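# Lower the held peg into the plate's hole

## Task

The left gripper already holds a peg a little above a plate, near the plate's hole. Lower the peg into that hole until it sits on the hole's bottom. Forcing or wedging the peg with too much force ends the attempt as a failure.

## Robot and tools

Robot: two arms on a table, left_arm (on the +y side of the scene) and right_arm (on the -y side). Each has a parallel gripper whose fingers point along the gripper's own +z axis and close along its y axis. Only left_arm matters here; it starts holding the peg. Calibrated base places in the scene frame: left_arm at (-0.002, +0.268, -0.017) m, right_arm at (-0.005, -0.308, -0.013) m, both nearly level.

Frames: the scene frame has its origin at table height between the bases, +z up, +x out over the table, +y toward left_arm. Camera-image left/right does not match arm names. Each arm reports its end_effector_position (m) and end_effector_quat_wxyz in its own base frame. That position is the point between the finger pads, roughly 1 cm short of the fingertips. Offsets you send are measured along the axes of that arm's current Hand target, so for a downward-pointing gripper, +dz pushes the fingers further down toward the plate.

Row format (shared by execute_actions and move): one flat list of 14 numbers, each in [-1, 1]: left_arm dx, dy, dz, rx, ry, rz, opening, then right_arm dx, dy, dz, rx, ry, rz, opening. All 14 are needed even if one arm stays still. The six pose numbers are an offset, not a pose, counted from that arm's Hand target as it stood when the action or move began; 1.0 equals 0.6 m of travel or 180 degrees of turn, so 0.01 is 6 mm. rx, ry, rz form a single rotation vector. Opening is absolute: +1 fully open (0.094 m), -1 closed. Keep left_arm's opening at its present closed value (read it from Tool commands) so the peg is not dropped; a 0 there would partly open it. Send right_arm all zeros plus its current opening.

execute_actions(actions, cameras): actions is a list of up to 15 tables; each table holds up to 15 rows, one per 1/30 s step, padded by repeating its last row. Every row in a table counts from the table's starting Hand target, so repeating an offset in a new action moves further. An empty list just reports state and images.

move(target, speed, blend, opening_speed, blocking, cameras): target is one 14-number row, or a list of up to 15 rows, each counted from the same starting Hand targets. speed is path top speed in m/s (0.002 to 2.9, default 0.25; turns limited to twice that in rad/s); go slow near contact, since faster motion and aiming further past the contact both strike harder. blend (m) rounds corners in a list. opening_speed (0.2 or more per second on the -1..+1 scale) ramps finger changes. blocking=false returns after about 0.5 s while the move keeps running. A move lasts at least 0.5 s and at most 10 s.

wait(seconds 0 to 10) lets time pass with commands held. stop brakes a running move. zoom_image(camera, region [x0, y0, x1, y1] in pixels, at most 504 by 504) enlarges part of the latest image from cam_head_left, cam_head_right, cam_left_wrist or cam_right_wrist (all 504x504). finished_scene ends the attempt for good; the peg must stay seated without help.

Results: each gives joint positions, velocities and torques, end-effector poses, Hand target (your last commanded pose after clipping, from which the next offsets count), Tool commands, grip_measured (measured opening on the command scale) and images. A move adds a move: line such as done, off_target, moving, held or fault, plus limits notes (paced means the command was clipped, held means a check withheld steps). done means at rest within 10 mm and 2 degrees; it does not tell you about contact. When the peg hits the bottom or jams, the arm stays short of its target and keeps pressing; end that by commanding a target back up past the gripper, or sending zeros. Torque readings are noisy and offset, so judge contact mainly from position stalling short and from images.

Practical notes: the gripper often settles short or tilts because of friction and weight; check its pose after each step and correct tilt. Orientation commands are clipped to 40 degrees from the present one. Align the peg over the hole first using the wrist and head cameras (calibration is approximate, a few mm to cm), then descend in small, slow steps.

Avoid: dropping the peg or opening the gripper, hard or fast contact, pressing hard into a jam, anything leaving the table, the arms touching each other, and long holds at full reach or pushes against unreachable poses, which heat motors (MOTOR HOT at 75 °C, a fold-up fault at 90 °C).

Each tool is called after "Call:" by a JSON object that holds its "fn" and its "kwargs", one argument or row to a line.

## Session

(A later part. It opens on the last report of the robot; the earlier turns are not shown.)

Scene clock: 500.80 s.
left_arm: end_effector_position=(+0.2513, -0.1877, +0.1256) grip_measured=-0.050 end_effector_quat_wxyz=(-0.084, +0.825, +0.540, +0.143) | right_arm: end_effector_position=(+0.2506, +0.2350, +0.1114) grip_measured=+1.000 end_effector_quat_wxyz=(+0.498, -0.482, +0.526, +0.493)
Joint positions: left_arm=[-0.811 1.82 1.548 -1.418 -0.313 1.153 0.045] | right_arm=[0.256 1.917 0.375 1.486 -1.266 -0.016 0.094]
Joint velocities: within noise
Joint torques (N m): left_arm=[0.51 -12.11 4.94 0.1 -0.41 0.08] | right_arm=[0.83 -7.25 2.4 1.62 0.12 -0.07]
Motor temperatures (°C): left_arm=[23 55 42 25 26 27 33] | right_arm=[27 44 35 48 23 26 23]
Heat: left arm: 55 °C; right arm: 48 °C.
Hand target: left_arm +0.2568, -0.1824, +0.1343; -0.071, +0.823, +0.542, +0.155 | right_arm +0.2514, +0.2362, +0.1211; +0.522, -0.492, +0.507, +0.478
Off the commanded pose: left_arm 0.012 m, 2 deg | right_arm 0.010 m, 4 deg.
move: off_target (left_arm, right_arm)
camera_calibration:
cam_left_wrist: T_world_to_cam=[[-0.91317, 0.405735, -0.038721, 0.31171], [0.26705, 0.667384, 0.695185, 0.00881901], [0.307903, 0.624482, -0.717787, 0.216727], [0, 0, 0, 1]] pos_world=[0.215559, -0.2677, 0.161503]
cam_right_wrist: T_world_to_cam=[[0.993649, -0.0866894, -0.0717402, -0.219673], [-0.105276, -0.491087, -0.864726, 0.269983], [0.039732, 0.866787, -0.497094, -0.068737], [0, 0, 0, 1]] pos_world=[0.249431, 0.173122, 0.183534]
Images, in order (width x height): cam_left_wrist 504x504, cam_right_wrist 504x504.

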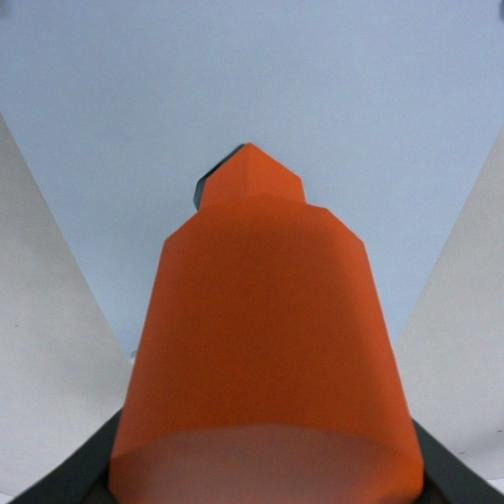

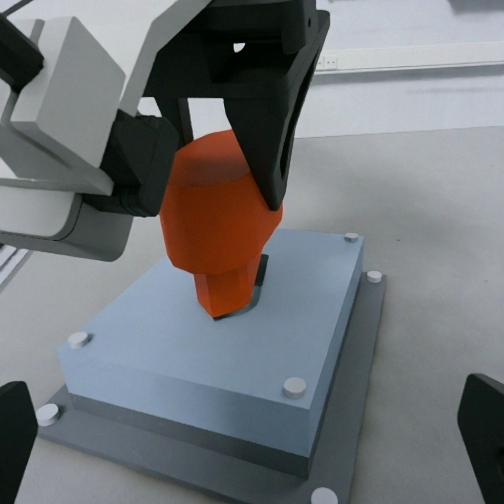

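Call:
{"fn": "move", "kwargs": {
  "target": [-0.0162,-0.0045,-0.0325,0,-0.022,0,-1,0,0,0,0,0,0,1],
  "speed": 0.08,
  "cameras": []
}}

Call:
{"fn": "move", "kwargs": {
  "target": [0.0184,0.0045,0.0313,0,0.022,0,-1,0,0,0,0,0,0,1],
  "speed": 0.04,
  "cameras": ["cam_left_wrist","cam_right_wrist"]
}}

Call:
{"fn": "zoom_image", "kwargs": {
  "camera": "cam_left_wrist",
  "region": [180, 110, 320, 250]
}}

Call:
{"fn": "zoom_image", "kwargs": {
  "camera": "cam_right_wrist",
  "region": [190, 240, 280, 330]
}}

Scene clock: 511.97 s.
left_arm: end_effector_position=(+0.2489, -0.1936, +0.1294) grip_measured=-0.050 end_effector_quat_wxyz=(-0.076, +0.827, +0.543, +0.127) | right_arm: end_effector_position=(+0.2506, +0.2350, +0.1114) grip_measured=+1.000 end_effector_quat_wxyz=(+0.498, -0.482, +0.526, +0.493)
Joint positions: left_arm=[-0.811 1.82 1.572 -1.429 -0.277 1.153 0.045] | right_arm=[0.256 1.917 0.375 1.486 -1.266 -0.016 0.094]
Joint velocities: within noise
Joint torques (N m): left_arm=[-0.7 -13.39 7.72 -0.23 -0.15 0.02] | right_arm=[0.8 -7.27 2.39 1.62 0.11 -0.07]
Motor temperatures (°C): left_arm=[23 55 41 24 26 27 33] | right_arm=[27 44 35 48 23 26 23]
Heat: left arm: 55 °C; right arm: 48 °C.
Hand target: left_arm +0.2473, -0.1953, +0.1493; -0.052, +0.828, +0.544, +0.127 | right_arm +0.2514, +0.2362, +0.1211; +0.522, -0.492, +0.507, +0.478
Off the commanded pose: left_arm 0.020 m, 3 deg | right_arm 0.010 m, 4 deg.
move: off_target (left_arm, right_arm)
No camera images: "cameras" was empty.

Scene clock: 513.30 s.
left_arm: end_effector_position=(+0.2508, -0.1882, +0.1254) grip_measured=-0.050 end_effector_quat_wxyz=(-0.083, +0.825, +0.540, +0.141) | right_arm: end_effector_position=(+0.2506, +0.2350, +0.1114) grip_measured=+1.000 end_effector_quat_wxyz=(+0.498, -0.482, +0.526, +0.493)
Joint positions: left_arm=[-0.811 1.82 1.548 -1.417 -0.308 1.153 0.045] | right_arm=[0.256 1.917 0.375 1.486 -1.266 -0.016 0.094]
Joint velocities: within noise
Joint torques (N m): left_arm=[0.51 -12.08 4.94 0.09 -0.45 0.09] | right_arm=[0.81 -7.21 2.4 1.62 0.12 -0.06]
Motor temperatures (°C): left_arm=[23 55 40 24 26 27 33] | right_arm=[27 44 35 48 23 26 23]
Heat: left arm: 55 °C; right arm: 48 °C.
Hand target: left_arm +0.2568, -0.1823, +0.1343; -0.071, +0.823, +0.542, +0.155 | right_arm +0.2514, +0.2362, +0.1211; +0.522, -0.492, +0.507, +0.478
Off the commanded pose: left_arm 0.012 m, 2 deg | right_arm 0.010 m, 4 deg.
move: off_target (left_arm, right_arm)
camera_calibration:
cam_left_wrist: T_world_to_cam=[[-0.913337, 0.405497, -0.0372534, 0.311291], [0.269137, 0.669782, 0.692067, 0.0098188], [0.305583, 0.622064, -0.720871, 0.217651], [0, 0, 0, 1]] pos_world=[0.215161, -0.268197, 0.1617]
cam_right_wrist: T_world_to_cam=[[0.993649, -0.0866894, -0.0717402, -0.219673], [-0.105276, -0.491087, -0.864726, 0.269983], [0.039732, 0.866787, -0.497094, -0.068737], [0, 0, 0, 1]] pos_world=[0.249431, 0.173122, 0.183534]
Images, in order (width x height): cam_left_wrist 504x504, cam_right_wrist 504x504.

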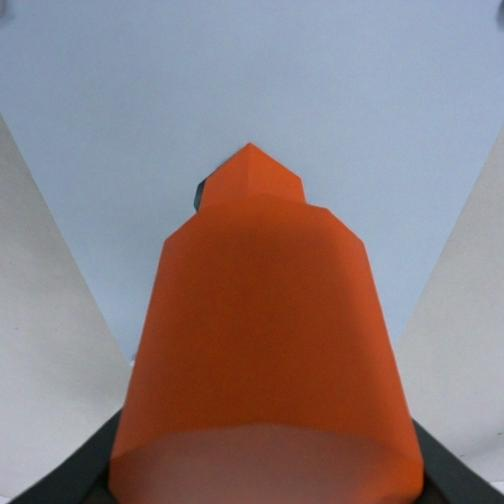

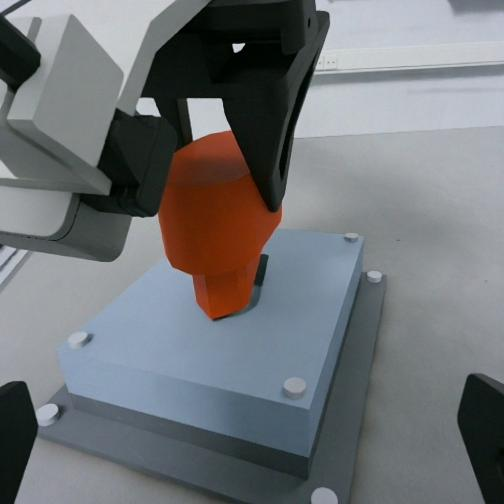

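Scaled by 3.600 from the camera's 504x504 image, which has a finer 720x720 frame.

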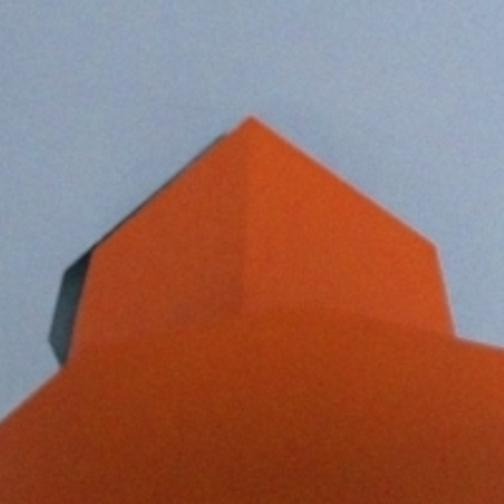

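Scaled by 5.600 from the camera's 504x504 image, which has a finer 720x720 frame.

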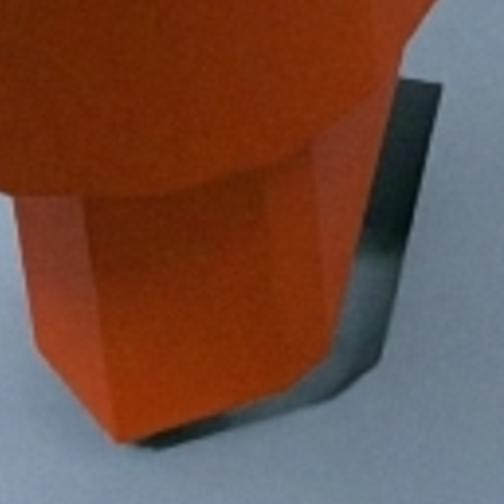

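Call:
{"fn": "move", "kwargs": {
  "target": [-0.03,-0.0077,-0.0322,0,-0.022,0,-1,0,0,0,0,0,0,1],
  "speed": 0.08,
  "cameras": []
}}

Call:
{"fn": "move", "kwargs": {
  "target": [0.0329,0.0088,0.0294,0,0.022,0,-1,0,0,0,0,0,0,1],
  "speed": 0.04,
  "cameras": ["cam_left_wrist","cam_right_wrist"]
}}

Call:
{"fn": "zoom_image", "kwargs": {
  "camera": "cam_left_wrist",
  "region": [180, 110, 320, 250]
}}

Call:
{"fn": "zoom_image", "kwargs": {
  "camera": "cam_right_wrist",
  "region": [190, 240, 280, 330]
}}

Scene clock: 548.70 s.
left_arm: end_effector_position=(+0.2443, -0.1995, +0.1286) grip_measured=-0.050 end_effector_quat_wxyz=(-0.073, +0.830, +0.538, +0.127) | right_arm: end_effector_position=(+0.2506, +0.2350, +0.1114) grip_measured=+1.000 end_effector_quat_wxyz=(+0.498, -0.482, +0.526, +0.493)
Joint positions: left_arm=[-0.834 1.82 1.569 -1.426 -0.276 1.144 0.045] | right_arm=[0.256 1.917 0.375 1.486 -1.266 -0.016 0.094]
Joint velocities: within noise
Joint torques (N m): left_arm=[-0.79 -12.71 7.73 -0.23 -0.1 -0.15] | right_arm=[0.81 -7.24 2.4 1.64 0.12 -0.08]
Motor temperatures (°C): left_arm=[24 56 39 24 26 27 33] | right_arm=[27 44 35 49 23 26 23]
Heat: left arm: 56 °C; right arm: 49 °C.
Hand target: left_arm +0.2426, -0.2016, +0.1463; -0.052, +0.828, +0.544, +0.127 | right_arm +0.2514, +0.2362, +0.1211; +0.522, -0.492, +0.507, +0.478
Off the commanded pose: left_arm 0.018 m, 3 deg | right_arm 0.010 m, 4 deg.
move: off_target (left_arm, right_arm)
No camera images: "cameras" was empty.

Scene clock: 550.00 s.
left_arm: end_effector_position=(+0.2521, -0.1875, +0.1265) grip_measured=-0.050 end_effector_quat_wxyz=(-0.083, +0.824, +0.542, +0.141) | right_arm: end_effector_position=(+0.2506, +0.2350, +0.1114) grip_measured=+1.000 end_effector_quat_wxyz=(+0.498, -0.482, +0.526, +0.493)
Joint positions: left_arm=[-0.806 1.82 1.553 -1.42 -0.308 1.154 0.045] | right_arm=[0.256 1.917 0.375 1.486 -1.266 -0.016 0.094]
Joint velocities: within noise
Joint torques (N m): left_arm=[0.29 -11.93 4.94 0.12 -0.46 0.07] | right_arm=[0.8 -7.34 2.33 1.63 0.1 -0.06]
Motor temperatures (°C): left_arm=[23 56 39 24 26 27 33] | right_arm=[27 44 35 49 23 26 23]
Heat: left arm: 56 °C; right arm: 49 °C.
Hand target: left_arm +0.2576, -0.1824, +0.1349; -0.070, +0.823, +0.542, +0.155 | right_arm +0.2514, +0.2362, +0.1211; +0.522, -0.492, +0.507, +0.478
Off the commanded pose: left_arm 0.011 m, 2 deg | right_arm 0.010 m, 4 deg.
move: off_target (left_arm, right_arm)
camera_calibration:
cam_left_wrist: T_world_to_cam=[[-0.91469, 0.402253, -0.0391682, 0.31215], [0.265709, 0.671552, 0.691676, 0.00946976], [0.304532, 0.622262, -0.721145, 0.217876], [0, 0, 0, 1]] pos_world=[0.216654, -0.267499, 0.162796]
cam_right_wrist: T_world_to_cam=[[0.993649, -0.0866894, -0.0717402, -0.219673], [-0.105276, -0.491087, -0.864726, 0.269983], [0.039732, 0.866787, -0.497094, -0.068737], [0, 0, 0, 1]] pos_world=[0.249431, 0.173122, 0.183534]
Images, in order (width x height): cam_left_wrist 504x504, cam_right_wrist 504x504.

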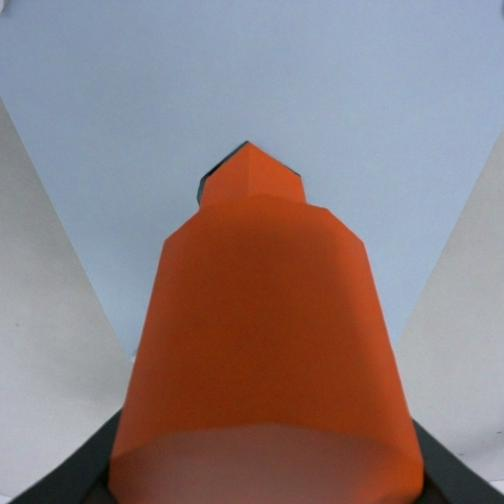

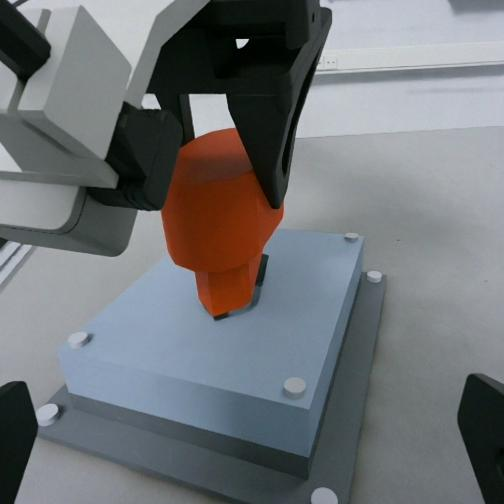

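Scaled by 3.600 from the camera's 504x504 image, which has a finer 720x720 frame.

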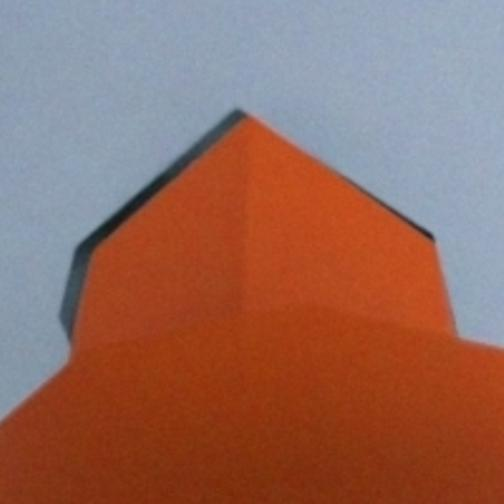

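Scaled by 5.600 from the camera's 504x504 image, which has a finer 720x720 frame.

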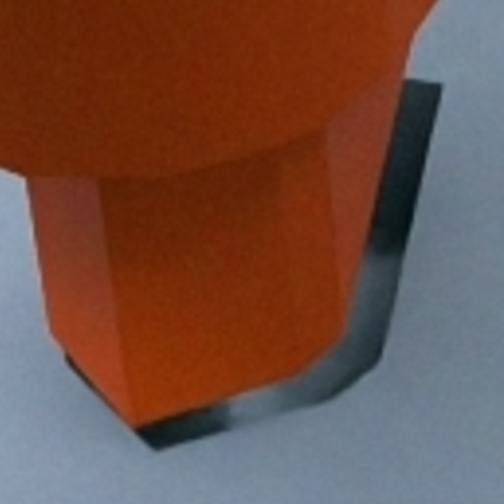

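Call:
{"fn": "move", "kwargs": {
  "target": [0.0031,0.0008,0.0012,0,0,0,-1,0,0,0,0,0,0,1],
  "speed": 0.04,
  "cameras": []
}}

Scene clock: 556.10 s.
left_arm: end_effector_position=(+0.2540, -0.1864, +0.1264) grip_measured=-0.050 end_effector_quat_wxyz=(-0.082, +0.824, +0.542, +0.141) | right_arm: end_effector_position=(+0.2506, +0.2350, +0.1114) grip_measured=+1.000 end_effector_quat_wxyz=(+0.498, -0.482, +0.526, +0.493)
Joint positions: left_arm=[-0.8 1.82 1.553 -1.416 -0.31 1.161 0.045] | right_arm=[0.256 1.917 0.375 1.486 -1.266 -0.016 0.094]
Joint velocities: within noise
Joint torques (N m): left_arm=[0.31 -12.08 4.75 0.11 -0.44 0.11] | right_arm=[0.85 -7.21 2.44 1.64 0.12 -0.07]
Motor temperatures (°C): left_arm=[23 56 39 24 26 27 33] | right_arm=[27 44 35 49 23 26 23]
Heat: left arm: 56 °C; right arm: 49 °C.
Hand target: left_arm +0.2588, -0.1807, +0.1348; -0.071, +0.823, +0.542, +0.155 | right_arm +0.2514, +0.2362, +0.1211; +0.522, -0.492, +0.507, +0.478
Off the commanded pose: left_arm 0.011 m, 2 deg | right_arm 0.010 m, 4 deg.
move: off_target (left_arm, right_arm)
No camera images: "cameras" was empty.

Call:
{"fn": "wait", "kwargs": {
  "seconds": 0,
  "cameras": ["cam_left_wrist","cam_right_wrist"]
}}

Call:
{"fn": "zoom_image", "kwargs": {
  "camera": "cam_left_wrist",
  "region": [180, 110, 320, 250]
}}

Call:
{"fn": "zoom_image", "kwargs": {
  "camera": "cam_right_wrist",
  "region": [190, 240, 280, 330]
}}

Scene clock: 558.73 s.
left_arm: end_effector_position=(+0.2540, -0.1864, +0.1264) grip_measured=-0.050 end_effector_quat_wxyz=(-0.082, +0.825, +0.542, +0.142) | right_arm: end_effector_position=(+0.2506, +0.2350, +0.1114) grip_measured=+1.000 end_effector_quat_wxyz=(+0.498, -0.482, +0.526, +0.493)
Joint positions: left_arm=[-0.8 1.82 1.553 -1.416 -0.31 1.161 0.045] | right_arm=[0.256 1.917 0.375 1.486 -1.266 -0.016 0.094]
Joint velocities: within noise
Joint torques (N m): left_arm=[0.32 -12.08 4.75 0.11 -0.44 0.09] | right_arm=[0.79 -7.27 2.36 1.63 0.11 -0.07]
Motor temperatures (°C): left_arm=[23 56 39 24 27 27 33] | right_arm=[27 44 35 49 23 26 23]
Heat: left arm: 56 °C; right arm: 49 °C.
Hand target: left_arm +0.2588, -0.1807, +0.1348; -0.071, +0.823, +0.542, +0.155 | right_arm +0.2514, +0.2362, +0.1211; +0.522, -0.492, +0.507, +0.478
Tool commands: left_gripper/opening=-1.0 right_gripper/opening=+1.0
Off the commanded pose: left_arm 0.011 m, 2 deg | right_arm 0.010 m, 4 deg.
camera_calibration:
cam_left_wrist: T_world_to_cam=[[-0.914299, 0.402982, -0.0407759, 0.313724], [0.26534, 0.671973, 0.69141, 0.00848957], [0.306026, 0.621336, -0.721311, 0.216094], [0, 0, 0, 1]] pos_world=[0.218454, -0.266397, 0.162794]
cam_right_wrist: T_world_to_cam=[[0.993649, -0.0866894, -0.0717402, -0.219673], [-0.105276, -0.491087, -0.864726, 0.269983], [0.039732, 0.866787, -0.497094, -0.068737], [0, 0, 0, 1]] pos_world=[0.249431, 0.173122, 0.183534]
Images, in order (width x height): cam_left_wrist 504x504, cam_right_wrist 504x504.

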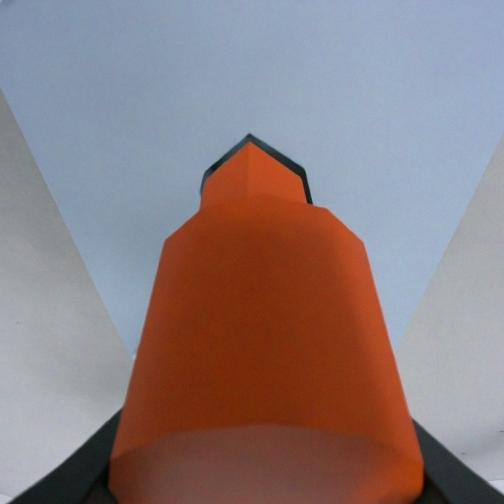

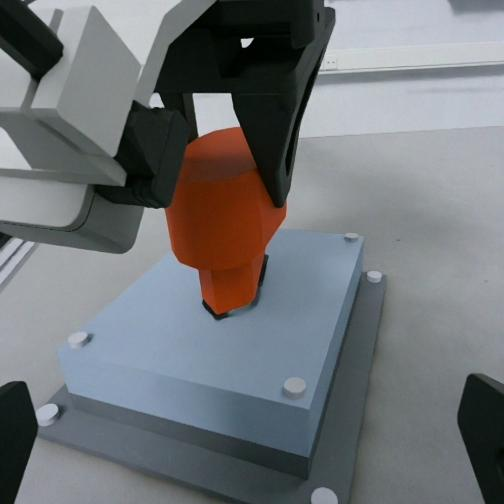

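Scaled by 3.600 from the camera's 504x504 image, which has a finer 720x720 frame.

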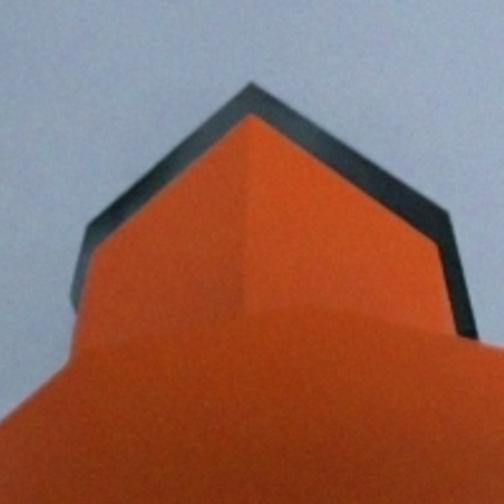

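Scaled by 5.600 from the camera's 504x504 image, which has a finer 720x720 frame.

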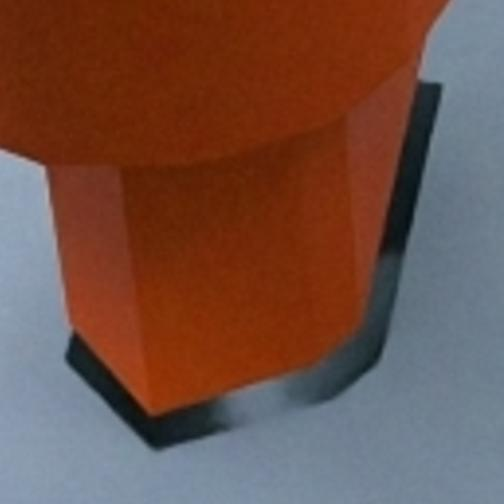

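Call:
{"fn": "move", "kwargs": {
  "target": [-0.0024,-0.0006,0.0088,0,0.0022,0,-1,0,0,0,0,0,0,1],
  "speed": 0.02,
  "cameras": ["cam_left_wrist","cam_right_wrist"]
}}

Call:
{"fn": "zoom_image", "kwargs": {
  "camera": "cam_left_wrist",
  "region": [180, 110, 320, 250]
}}

Call:
{"fn": "zoom_image", "kwargs": {
  "camera": "cam_right_wrist",
  "region": [190, 240, 280, 330]
}}

Scene clock: 564.57 s.
left_arm: end_effector_position=(+0.2538, -0.1849, +0.1211) grip_measured=-0.050 end_effector_quat_wxyz=(-0.085, +0.824, +0.541, +0.144) | right_arm: end_effector_position=(+0.2506, +0.2350, +0.1114) grip_measured=+1.000 end_effector_quat_wxyz=(+0.498, -0.482, +0.526, +0.493)
Joint positions: left_arm=[-0.8 1.82 1.53 -1.397 -0.315 1.161 0.045] | right_arm=[0.256 1.917 0.375 1.486 -1.266 -0.016 0.094]
Joint velocities: within noise
Joint torques (N m): left_arm=[0.16 -11.89 4.93 0.11 -0.45 0.06] | right_arm=[0.81 -7.27 2.43 1.63 0.11 -0.05]
Motor temperatures (°C): left_arm=[23 56 39 24 27 27 33] | right_arm=[27 44 35 49 23 26 23]
Heat: left arm: 56 °C; right arm: 49 °C.
Hand target: left_arm +0.2589, -0.1803, +0.1293; -0.072, +0.822, +0.542, +0.158 | right_arm +0.2514, +0.2362, +0.1211; +0.522, -0.492, +0.507, +0.478
Off the commanded pose: left_arm 0.011 m, 2 deg | right_arm 0.010 m, 4 deg.
move: off_target (left_arm, right_arm)
camera_calibration:
cam_left_wrist: T_world_to_cam=[[-0.91401, 0.403855, -0.0385636, 0.312509], [0.265317, 0.666953, 0.696261, 0.00968397], [0.306909, 0.626158, -0.716752, 0.211504], [0, 0, 0, 1]] pos_world=[0.218155, -0.265102, 0.156905]
cam_right_wrist: T_world_to_cam=[[0.993649, -0.0866894, -0.0717402, -0.219673], [-0.105276, -0.491087, -0.864726, 0.269983], [0.039732, 0.866787, -0.497094, -0.068737], [0, 0, 0, 1]] pos_world=[0.249431, 0.173122, 0.183534]
Images, in order (width x height): cam_left_wrist 504x504, cam_right_wrist 504x504.

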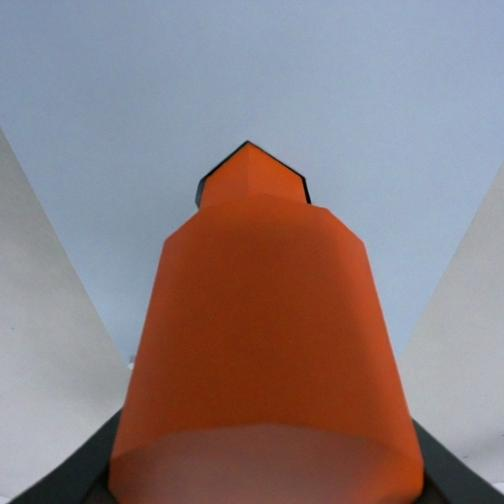

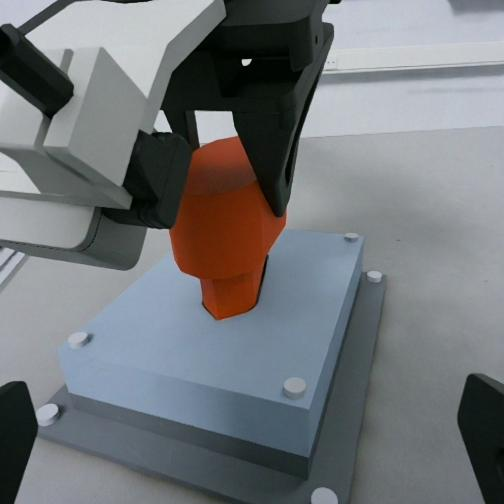

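Scaled by 3.600 from the camera's 504x504 image, which has a finer 720x720 frame.

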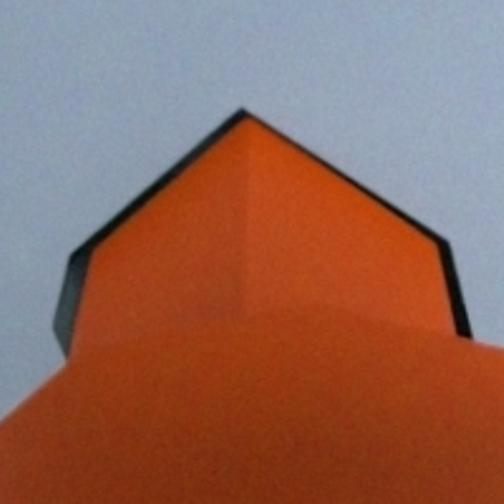

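Scaled by 5.600 from the camera's 504x504 image, which has a finer 720x720 frame.

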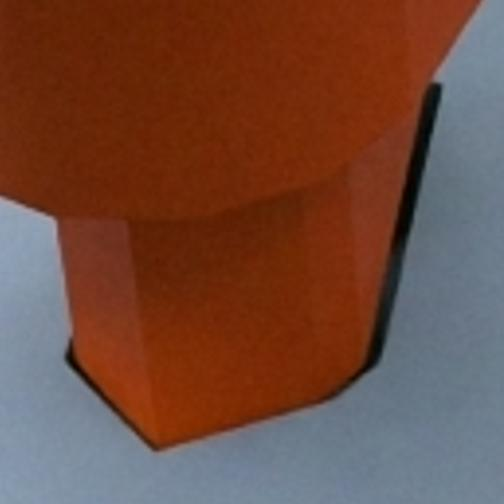

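Call:
{"fn": "move", "kwargs": {
  "target": [-0.0025,0.0014,0.0062,0,0,0,-1,0,0,0,0,0,0,1],
  "speed": 0.02,
  "cameras": ["cam_left_wrist","cam_right_wrist"]
}}

Call:
{"fn": "zoom_image", "kwargs": {
  "camera": "cam_left_wrist",
  "region": [180, 110, 320, 250]
}}

Call:
{"fn": "zoom_image", "kwargs": {
  "camera": "cam_right_wrist",
  "region": [190, 240, 280, 330]
}}

Scene clock: 583.77 s.
left_arm: end_effector_position=(+0.2544, -0.1855, +0.1184) grip_measured=-0.050 end_effector_quat_wxyz=(-0.083, +0.824, +0.541, +0.144) | right_arm: end_effector_position=(+0.2506, +0.2350, +0.1114) grip_measured=+1.000 end_effector_quat_wxyz=(+0.498, -0.482, +0.526, +0.493)
Joint positions: left_arm=[-0.8 1.82 1.52 -1.383 -0.315 1.161 0.045] | right_arm=[0.256 1.917 0.375 1.486 -1.266 -0.016 0.094]
Joint velocities: within noise
Joint torques (N m): left_arm=[0.23 -11.47 4.93 0.11 -0.45 0.07] | right_arm=[0.84 -7.27 2.44 1.63 0.09 -0.07]
Motor temperatures (°C): left_arm=[23 57 39 24 27 27 33] | right_arm=[27 44 35 49 23 26 23]
Heat: left arm: 57 °C; right arm: 49 °C.
Hand target: left_arm +0.2598, -0.1809, +0.1254; -0.072, +0.822, +0.542, +0.158 | right_arm +0.2514, +0.2362, +0.1211; +0.522, -0.492, +0.507, +0.478
Off the commanded pose: left_arm 0.010 m, 2 deg | right_arm 0.010 m, 4 deg.
move: off_target (right_arm)
camera_calibration:
cam_left_wrist: T_world_to_cam=[[-0.913846, 0.403821, -0.0425878, 0.313641], [0.263144, 0.668821, 0.695294, 0.0128196], [0.309258, 0.624185, -0.717463, 0.208867], [0, 0, 0, 1]] pos_world=[0.218652, -0.2656, 0.154298]
cam_right_wrist: T_world_to_cam=[[0.993649, -0.0866894, -0.0717402, -0.219673], [-0.105276, -0.491087, -0.864726, 0.269983], [0.039732, 0.866787, -0.497094, -0.068737], [0, 0, 0, 1]] pos_world=[0.249431, 0.173122, 0.183534]
Images, in order (width x height): cam_left_wrist 504x504, cam_right_wrist 504x504.

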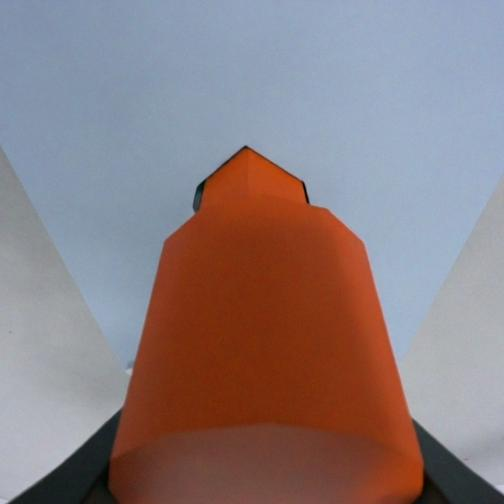

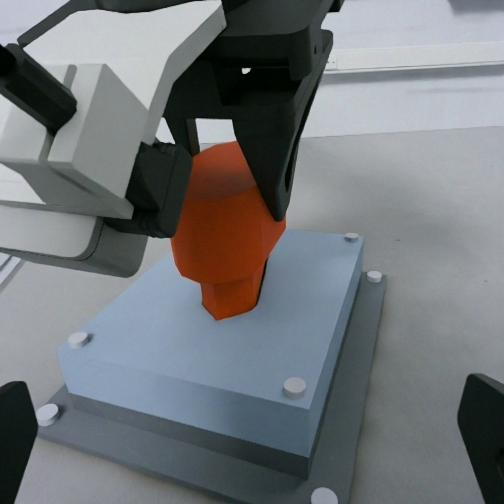

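Scaled by 3.600 from the camera's 504x504 image, which has a finer 720x720 frame.

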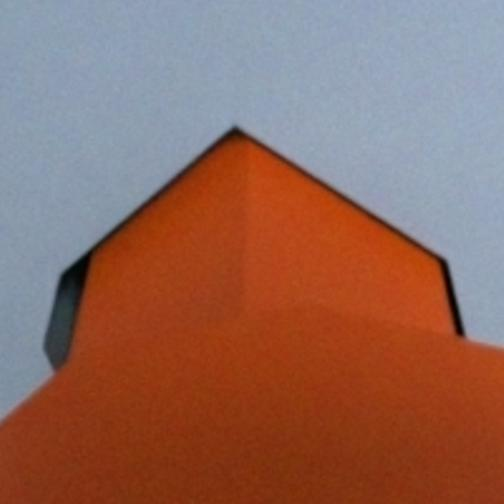

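Scaled by 5.600 from the camera's 504x504 image, which has a finer 720x720 frame.

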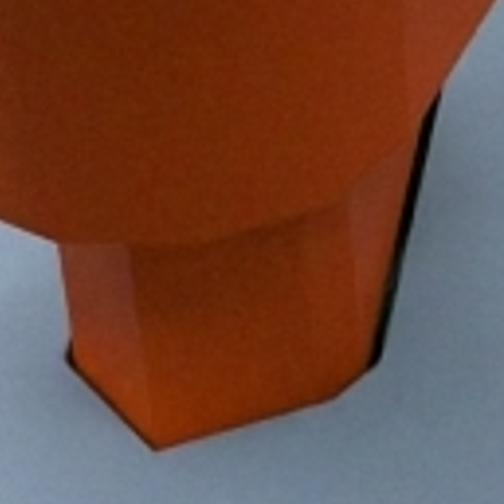

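Call:
{"fn": "move", "kwargs": {
  "target": [-0.003,0.0003,0.0078,0,0,0,-1,0,0,0,0,0,0,1],
  "speed": 0.02,
  "cameras": ["cam_left_wrist","cam_right_wrist"]
}}

Call:
{"fn": "zoom_image", "kwargs": {
  "camera": "cam_left_wrist",
  "region": [180, 110, 320, 250]
}}

Call:
{"fn": "zoom_image", "kwargs": {
  "camera": "cam_right_wrist",
  "region": [190, 240, 280, 330]
}}

Scene clock: 588.10 s.
left_arm: end_effector_position=(+0.2548, -0.1858, +0.1142) grip_measured=-0.050 end_effector_quat_wxyz=(-0.081, +0.824, +0.542, +0.145) | right_arm: end_effector_position=(+0.2506, +0.2350, +0.1114) grip_measured=+1.000 end_effector_quat_wxyz=(+0.498, -0.482, +0.526, +0.493)
Joint positions: left_arm=[-0.8 1.82 1.503 -1.363 -0.316 1.161 0.045] | right_arm=[0.256 1.917 0.375 1.486 -1.266 -0.016 0.094]
Joint velocities: within noise
Joint torques (N m): left_arm=[0.24 -11.22 4.93 0.15 -0.45 0.07] | right_arm=[0.84 -7.25 2.36 1.62 0.1 -0.08]
Motor temperatures (°C): left_arm=[23 57 39 24 27 27 33] | right_arm=[27 44 35 49 23 26 23]
Heat: left arm: 57 °C; right arm: 49 °C.
Hand target: left_arm +0.2601, -0.1811, +0.1204; -0.073, +0.822, +0.542, +0.158 | right_arm +0.2514, +0.2362, +0.1211; +0.522, -0.492, +0.507, +0.478
Off the commanded pose: left_arm 0.009 m, 2 deg | right_arm 0.010 m, 4 deg.
move: off_target (right_arm)
camera_calibration:
cam_left_wrist: T_world_to_cam=[[-0.913735, 0.403749, -0.0455589, 0.314221], [0.261495, 0.670176, 0.694612, 0.0165514], [0.310981, 0.622777, -0.717941, 0.205273], [0, 0, 0, 1]] pos_world=[0.218951, -0.265798, 0.150193]
cam_right_wrist: T_world_to_cam=[[0.993649, -0.0866894, -0.0717402, -0.219673], [-0.105276, -0.491087, -0.864726, 0.269983], [0.039732, 0.866787, -0.497094, -0.068737], [0, 0, 0, 1]] pos_world=[0.249431, 0.173122, 0.183534]
Images, in order (width x height): cam_left_wrist 504x504, cam_right_wrist 504x504.

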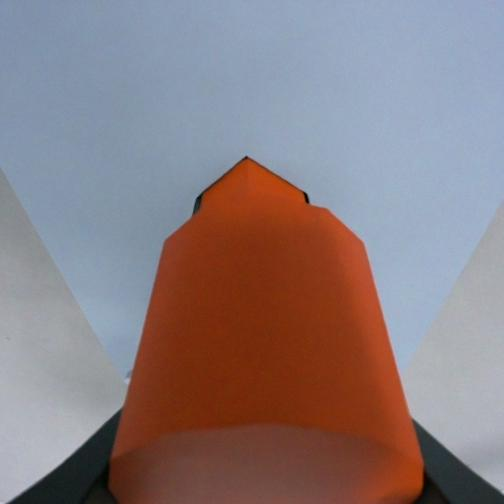

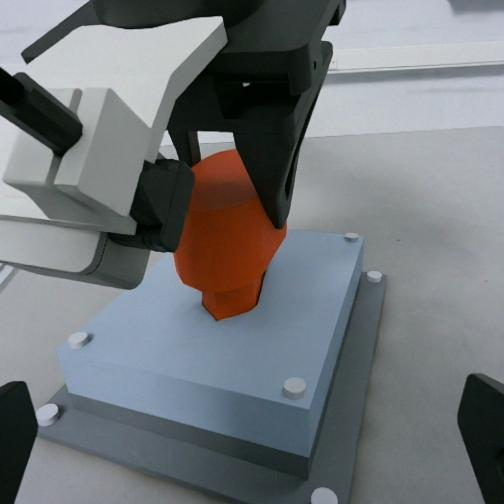

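Scaled by 3.600 from the camera's 504x504 image, which has a finer 720x720 frame.

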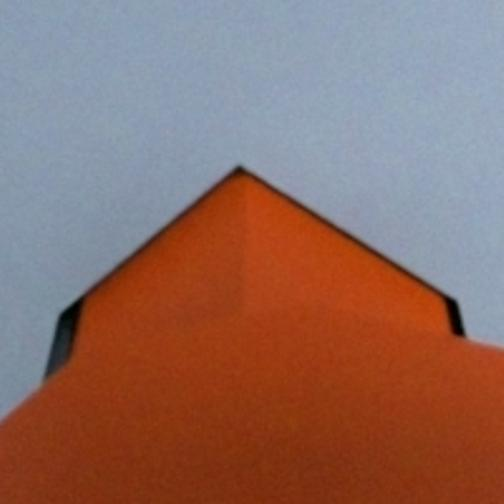

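Scaled by 5.600 from the camera's 504x504 image, which has a finer 720x720 frame.

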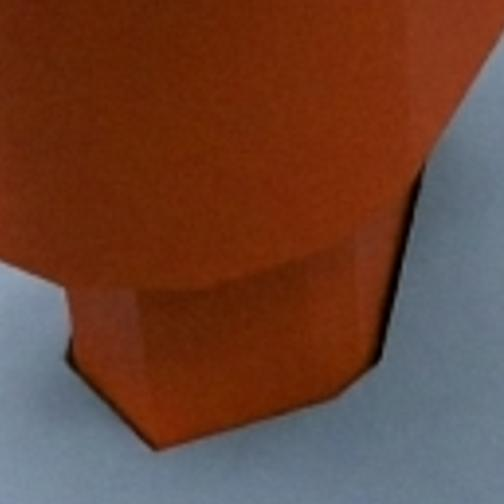

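Call:
{"fn": "move", "kwargs": {
  "target": [-0.0033,-0.0005,0.0094,0.0015,0.0016,0,-1,0,0,0,0,0,0,1],
  "speed": 0.02,
  "cameras": ["cam_left_wrist","cam_right_wrist"]
}}

Call:
{"fn": "zoom_image", "kwargs": {
  "camera": "cam_right_wrist",
  "region": [190, 240, 280, 330]
}}

Scene clock: 593.40 s.
left_arm: end_effector_position=(+0.2549, -0.1855, +0.1104) grip_measured=-0.050 end_effector_quat_wxyz=(-0.081, +0.824, +0.541, +0.146) | right_arm: end_effector_position=(+0.2506, +0.2350, +0.1114) grip_measured=+1.000 end_effector_quat_wxyz=(+0.498, -0.482, +0.526, +0.493)
Joint positions: left_arm=[-0.8 1.82 1.488 -1.347 -0.318 1.161 0.045] | right_arm=[0.256 1.917 0.375 1.486 -1.266 -0.016 0.094]
Joint velocities: within noise
Joint torques (N m): left_arm=[0.16 -10.48 4.93 0.14 -0.46 0.04] | right_arm=[0.85 -7.19 2.4 1.63 0.11 -0.07]
Motor temperatures (°C): left_arm=[23 56 38 24 27 27 33] | right_arm=[27 44 35 49 23 26 23]
Heat: left arm: 56 °C; right arm: 49 °C.
Hand target: left_arm +0.2601, -0.1810, +0.1144; -0.076, +0.822, +0.542, +0.159 | right_arm +0.2514, +0.2362, +0.1211; +0.522, -0.492, +0.507, +0.478
Off the commanded pose: left_arm 0.008 m, 2 deg | right_arm 0.010 m, 4 deg.
move: off_target (right_arm)
camera_calibration:
cam_left_wrist: T_world_to_cam=[[-0.91356, 0.403981, -0.0469892, 0.314154], [0.260325, 0.669607, 0.695599, 0.0190208], [0.312473, 0.623238, -0.716892, 0.20193], [0, 0, 0, 1]] pos_world=[0.218949, -0.265499, 0.146293]
cam_right_wrist: T_world_to_cam=[[0.993649, -0.0866894, -0.0717402, -0.219673], [-0.105276, -0.491087, -0.864726, 0.269983], [0.039732, 0.866787, -0.497094, -0.068737], [0, 0, 0, 1]] pos_world=[0.249431, 0.173122, 0.183534]
Images, in order (width x height): cam_left_wrist 504x504, cam_right_wrist 504x504.

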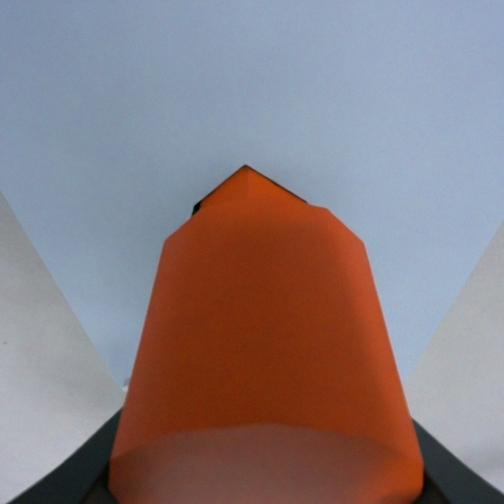

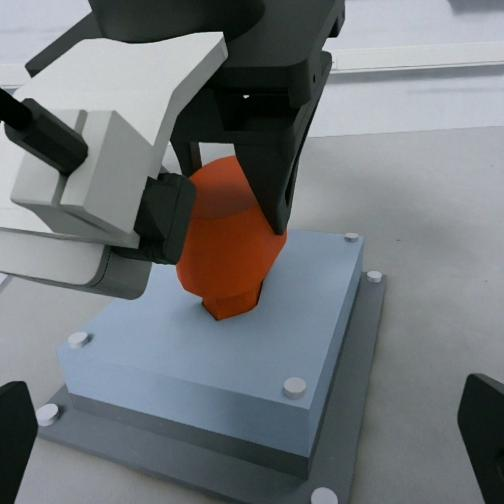

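Scaled by 5.600 from the camera's 504x504 image, which has a finer 720x720 frame.

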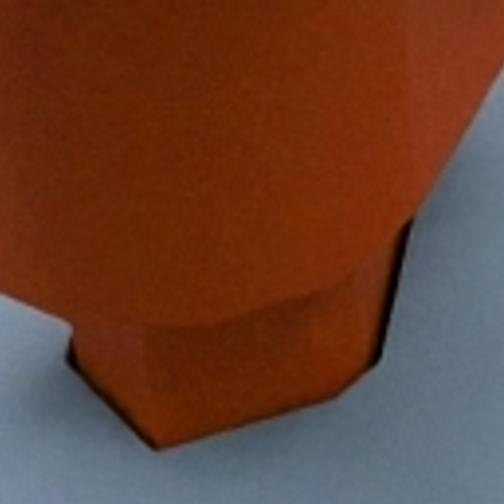

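Call:
{"fn": "move", "kwargs": {
  "target": [-0.0027,-0.0003,0.0078,0.0015,0.0016,0,-1,0,0,0,0,0,0,1],
  "speed": 0.02,
  "cameras": ["cam_left_wrist","cam_right_wrist"]
}}

Call:
{"fn": "zoom_image", "kwargs": {
  "camera": "cam_right_wrist",
  "region": [190, 240, 280, 330]
}}

Scene clock: 598.13 s.
left_arm: end_effector_position=(+0.2553, -0.1856, +0.1077) grip_measured=-0.050 end_effector_quat_wxyz=(-0.080, +0.824, +0.542, +0.147) | right_arm: end_effector_position=(+0.2506, +0.2350, +0.1114) grip_measured=+1.000 end_effector_quat_wxyz=(+0.498, -0.482, +0.526, +0.493)
Joint positions: left_arm=[-0.8 1.82 1.478 -1.334 -0.319 1.161 0.045] | right_arm=[0.256 1.917 0.375 1.486 -1.266 -0.016 0.094]
Joint velocities: within noise
Joint torques (N m): left_arm=[0.09 -9.73 4.9 0.11 -0.47 0.01] | right_arm=[0.81 -7.28 2.39 1.64 0.12 -0.07]
Motor temperatures (°C): left_arm=[23 56 38 24 27 27 33] | right_arm=[27 44 35 49 23 26 23]
Heat: left arm: 56 °C; right arm: 49 °C.
Hand target: left_arm +0.2603, -0.1810, +0.1094; -0.079, +0.821, +0.542, +0.160 | right_arm +0.2514, +0.2362, +0.1211; +0.522, -0.492, +0.507, +0.478
Off the commanded pose: left_arm 0.007 m, 2 deg | right_arm 0.010 m, 4 deg.
move: off_target (right_arm)
camera_calibration:
cam_left_wrist: T_world_to_cam=[[-0.913408, 0.403982, -0.0498395, 0.314716], [0.258516, 0.670322, 0.695585, 0.0214787], [0.314413, 0.622469, -0.716713, 0.199304], [0, 0, 0, 1]] pos_world=[0.219247, -0.265598, 0.143589]
cam_right_wrist: T_world_to_cam=[[0.993649, -0.0866894, -0.0717402, -0.219673], [-0.105276, -0.491087, -0.864726, 0.269983], [0.039732, 0.866787, -0.497094, -0.068737], [0, 0, 0, 1]] pos_world=[0.249431, 0.173122, 0.183534]
Images, in order (width x height): cam_left_wrist 504x504, cam_right_wrist 504x504.

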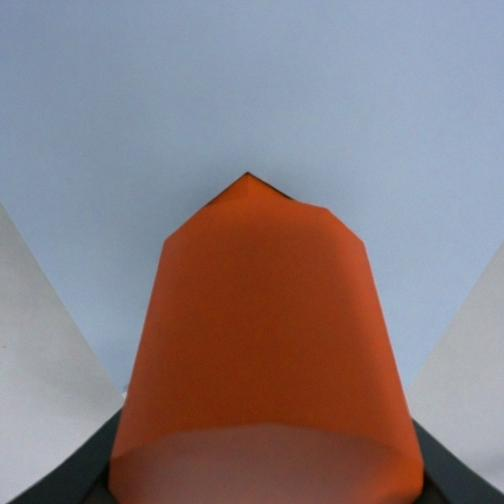

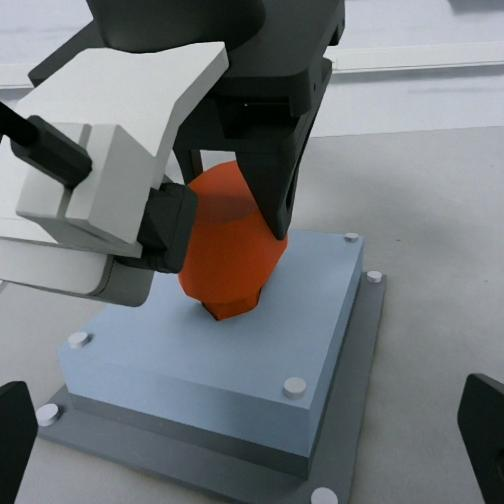

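Scaled by 5.600 from the camera's 504x504 image, which has a finer 720x720 frame.

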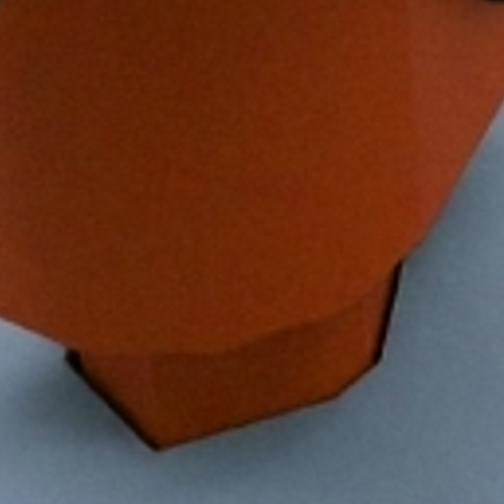

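Call:
{"fn": "move", "kwargs": {
  "target": [-0.0027,-0.0003,0.0078,0,0.0016,0,-1,0,0,0,0,0,0,1],
  "speed": 0.015
}}

Call:
{"fn": "zoom_image", "kwargs": {
  "camera": "cam_right_wrist",
  "region": [190, 240, 280, 330]
}}

Scene clock: 601.83 s.
left_arm: end_effector_position=(+0.2555, -0.1856, +0.1039) grip_measured=-0.050 end_effector_quat_wxyz=(-0.079, +0.824, +0.542, +0.147) | right_arm: end_effector_position=(+0.2506, +0.2350, +0.1114) grip_measured=+1.000 end_effector_quat_wxyz=(+0.498, -0.482, +0.526, +0.493)
Joint positions: left_arm=[-0.8 1.82 1.462 -1.317 -0.319 1.161 0.045] | right_arm=[0.256 1.917 0.375 1.486 -1.266 -0.016 0.094]
Joint velocities: within noise
Joint torques (N m): left_arm=[-0.06 -9.35 4.88 0.12 -0.51 -0.01] | right_arm=[0.81 -7.24 2.39 1.64 0.11 -0.07]
Motor temperatures (°C): left_arm=[23 56 39 24 27 27 33] | right_arm=[27 44 35 49 23 26 23]
Heat: left arm: 56 °C; right arm: 49 °C.
Hand target: left_arm +0.2604, -0.1809, +0.1045; -0.080, +0.821, +0.542, +0.162 | right_arm +0.2514, +0.2362, +0.1211; +0.522, -0.492, +0.507, +0.478
Off the commanded pose: left_arm 0.007 m, 2 deg | right_arm 0.010 m, 4 deg.
move: off_target (right_arm)
camera_calibration:
cam_left_wrist: T_world_to_cam=[[-0.913251, 0.404035, -0.0522352, 0.31493], [0.257121, 0.671077, 0.695373, 0.0246345], [0.316009, 0.62162, -0.716748, 0.195976], [0, 0, 0, 1]] pos_world=[0.219346, -0.265597, 0.139786]
cam_right_wrist: T_world_to_cam=[[0.993649, -0.0866894, -0.0717402, -0.219673], [-0.105276, -0.491087, -0.864726, 0.269983], [0.039732, 0.866787, -0.497094, -0.068737], [0, 0, 0, 1]] pos_world=[0.249431, 0.173122, 0.183534]

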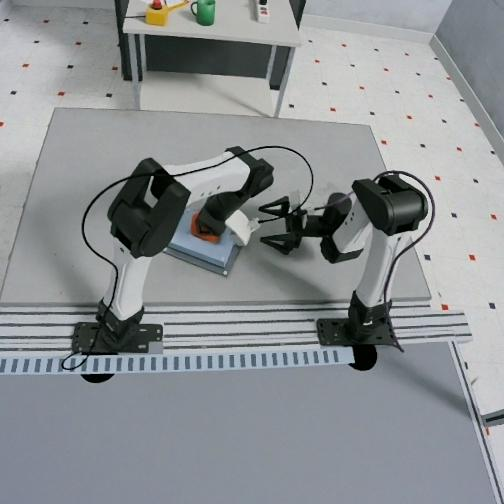

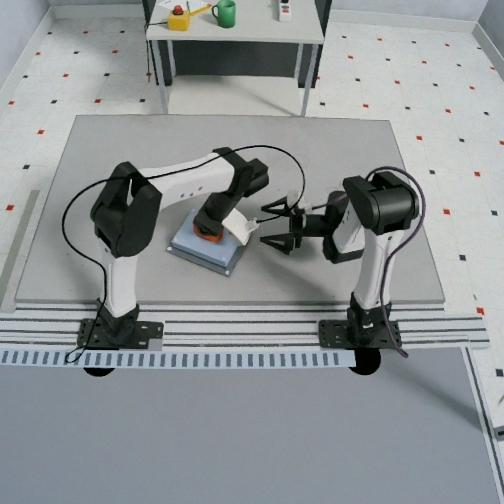

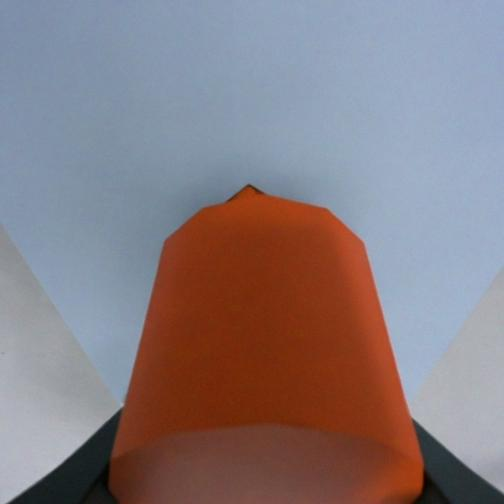

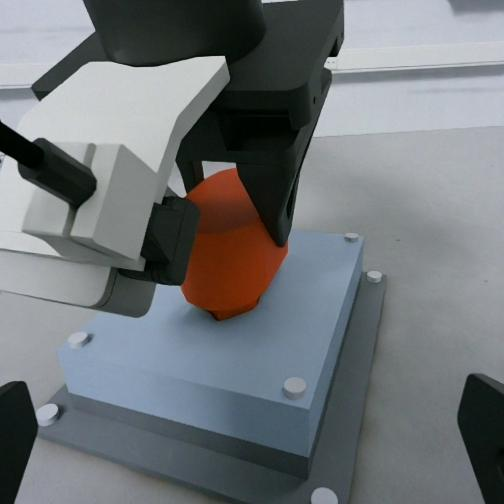

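Scaled by 5.600 from the camera's 504x504 image, which has a finer 720x720 frame.

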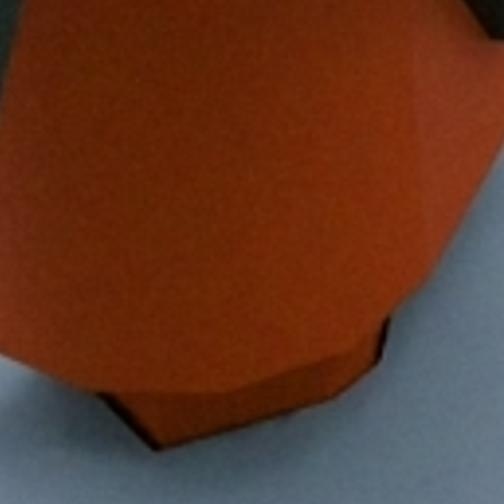

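Call:
{"fn": "move", "kwargs": {
  "target": [-0.0022,-0.0002,0.0063,0,0.0016,0,-1,0,0,0,0,0,0,1],
  "speed": 0.015,
  "cameras": ["cam_right_wrist"]
}}

Call:
{"fn": "zoom_image", "kwargs": {
  "camera": "cam_right_wrist",
  "region": [190, 240, 280, 330]
}}

Scene clock: 607.70 s.
left_arm: end_effector_position=(+0.2557, -0.1857, +0.1023) grip_measured=-0.050 end_effector_quat_wxyz=(-0.078, +0.824, +0.542, +0.147) | right_arm: end_effector_position=(+0.2506, +0.2350, +0.1114) grip_measured=+1.000 end_effector_quat_wxyz=(+0.498, -0.482, +0.526, +0.493)
Joint positions: left_arm=[-0.8 1.82 1.456 -1.308 -0.32 1.161 0.045] | right_arm=[0.256 1.917 0.375 1.486 -1.266 -0.016 0.094]
Joint velocities: within noise
Joint torques (N m): left_arm=[-0.21 -8.95 4.36 0.18 -0.54 -0.04] | right_arm=[0.83 -7.21 2.41 1.64 0.11 -0.08]
Motor temperatures (°C): left_arm=[23 55 39 24 27 27 34] | right_arm=[27 44 35 49 23 26 23]
Heat: left arm: 55 °C; right arm: 49 °C.
Hand target: left_arm +0.2604, -0.1808, +0.1005; -0.082, +0.820, +0.542, +0.164 | right_arm +0.2514, +0.2362, +0.1211; +0.522, -0.492, +0.507, +0.478
Off the commanded pose: left_arm 0.007 m, 2 deg | right_arm 0.010 m, 4 deg.
move: off_target (right_arm)
camera_calibration:
cam_right_wrist: T_world_to_cam=[[0.993649, -0.0866894, -0.0717402, -0.219673], [-0.105276, -0.491087, -0.864726, 0.269983], [0.039732, 0.866787, -0.497094, -0.068737], [0, 0, 0, 1]] pos_world=[0.249431, 0.173122, 0.183534]
Images, in order (width x height): cam_right_wrist 504x504.

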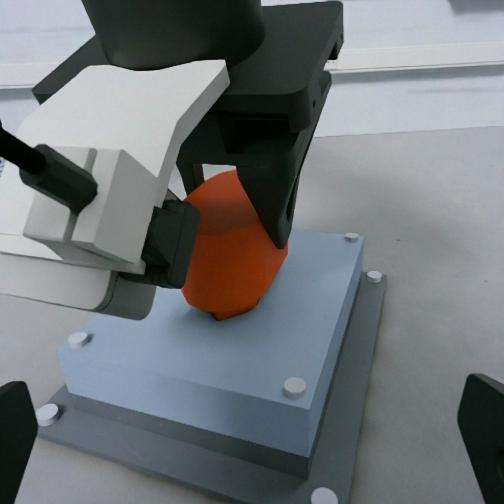

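Scaled by 5.600 from the camera's 504x504 image, which has a finer 720x720 frame.

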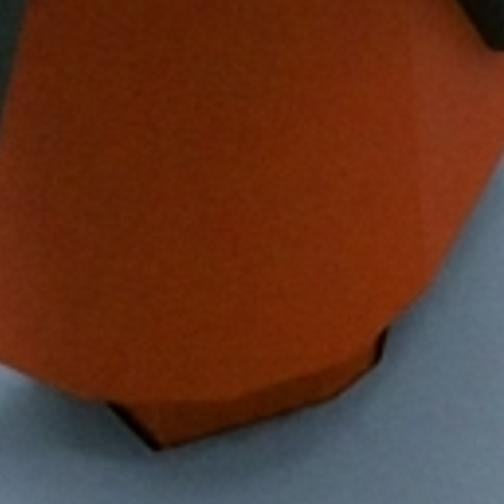

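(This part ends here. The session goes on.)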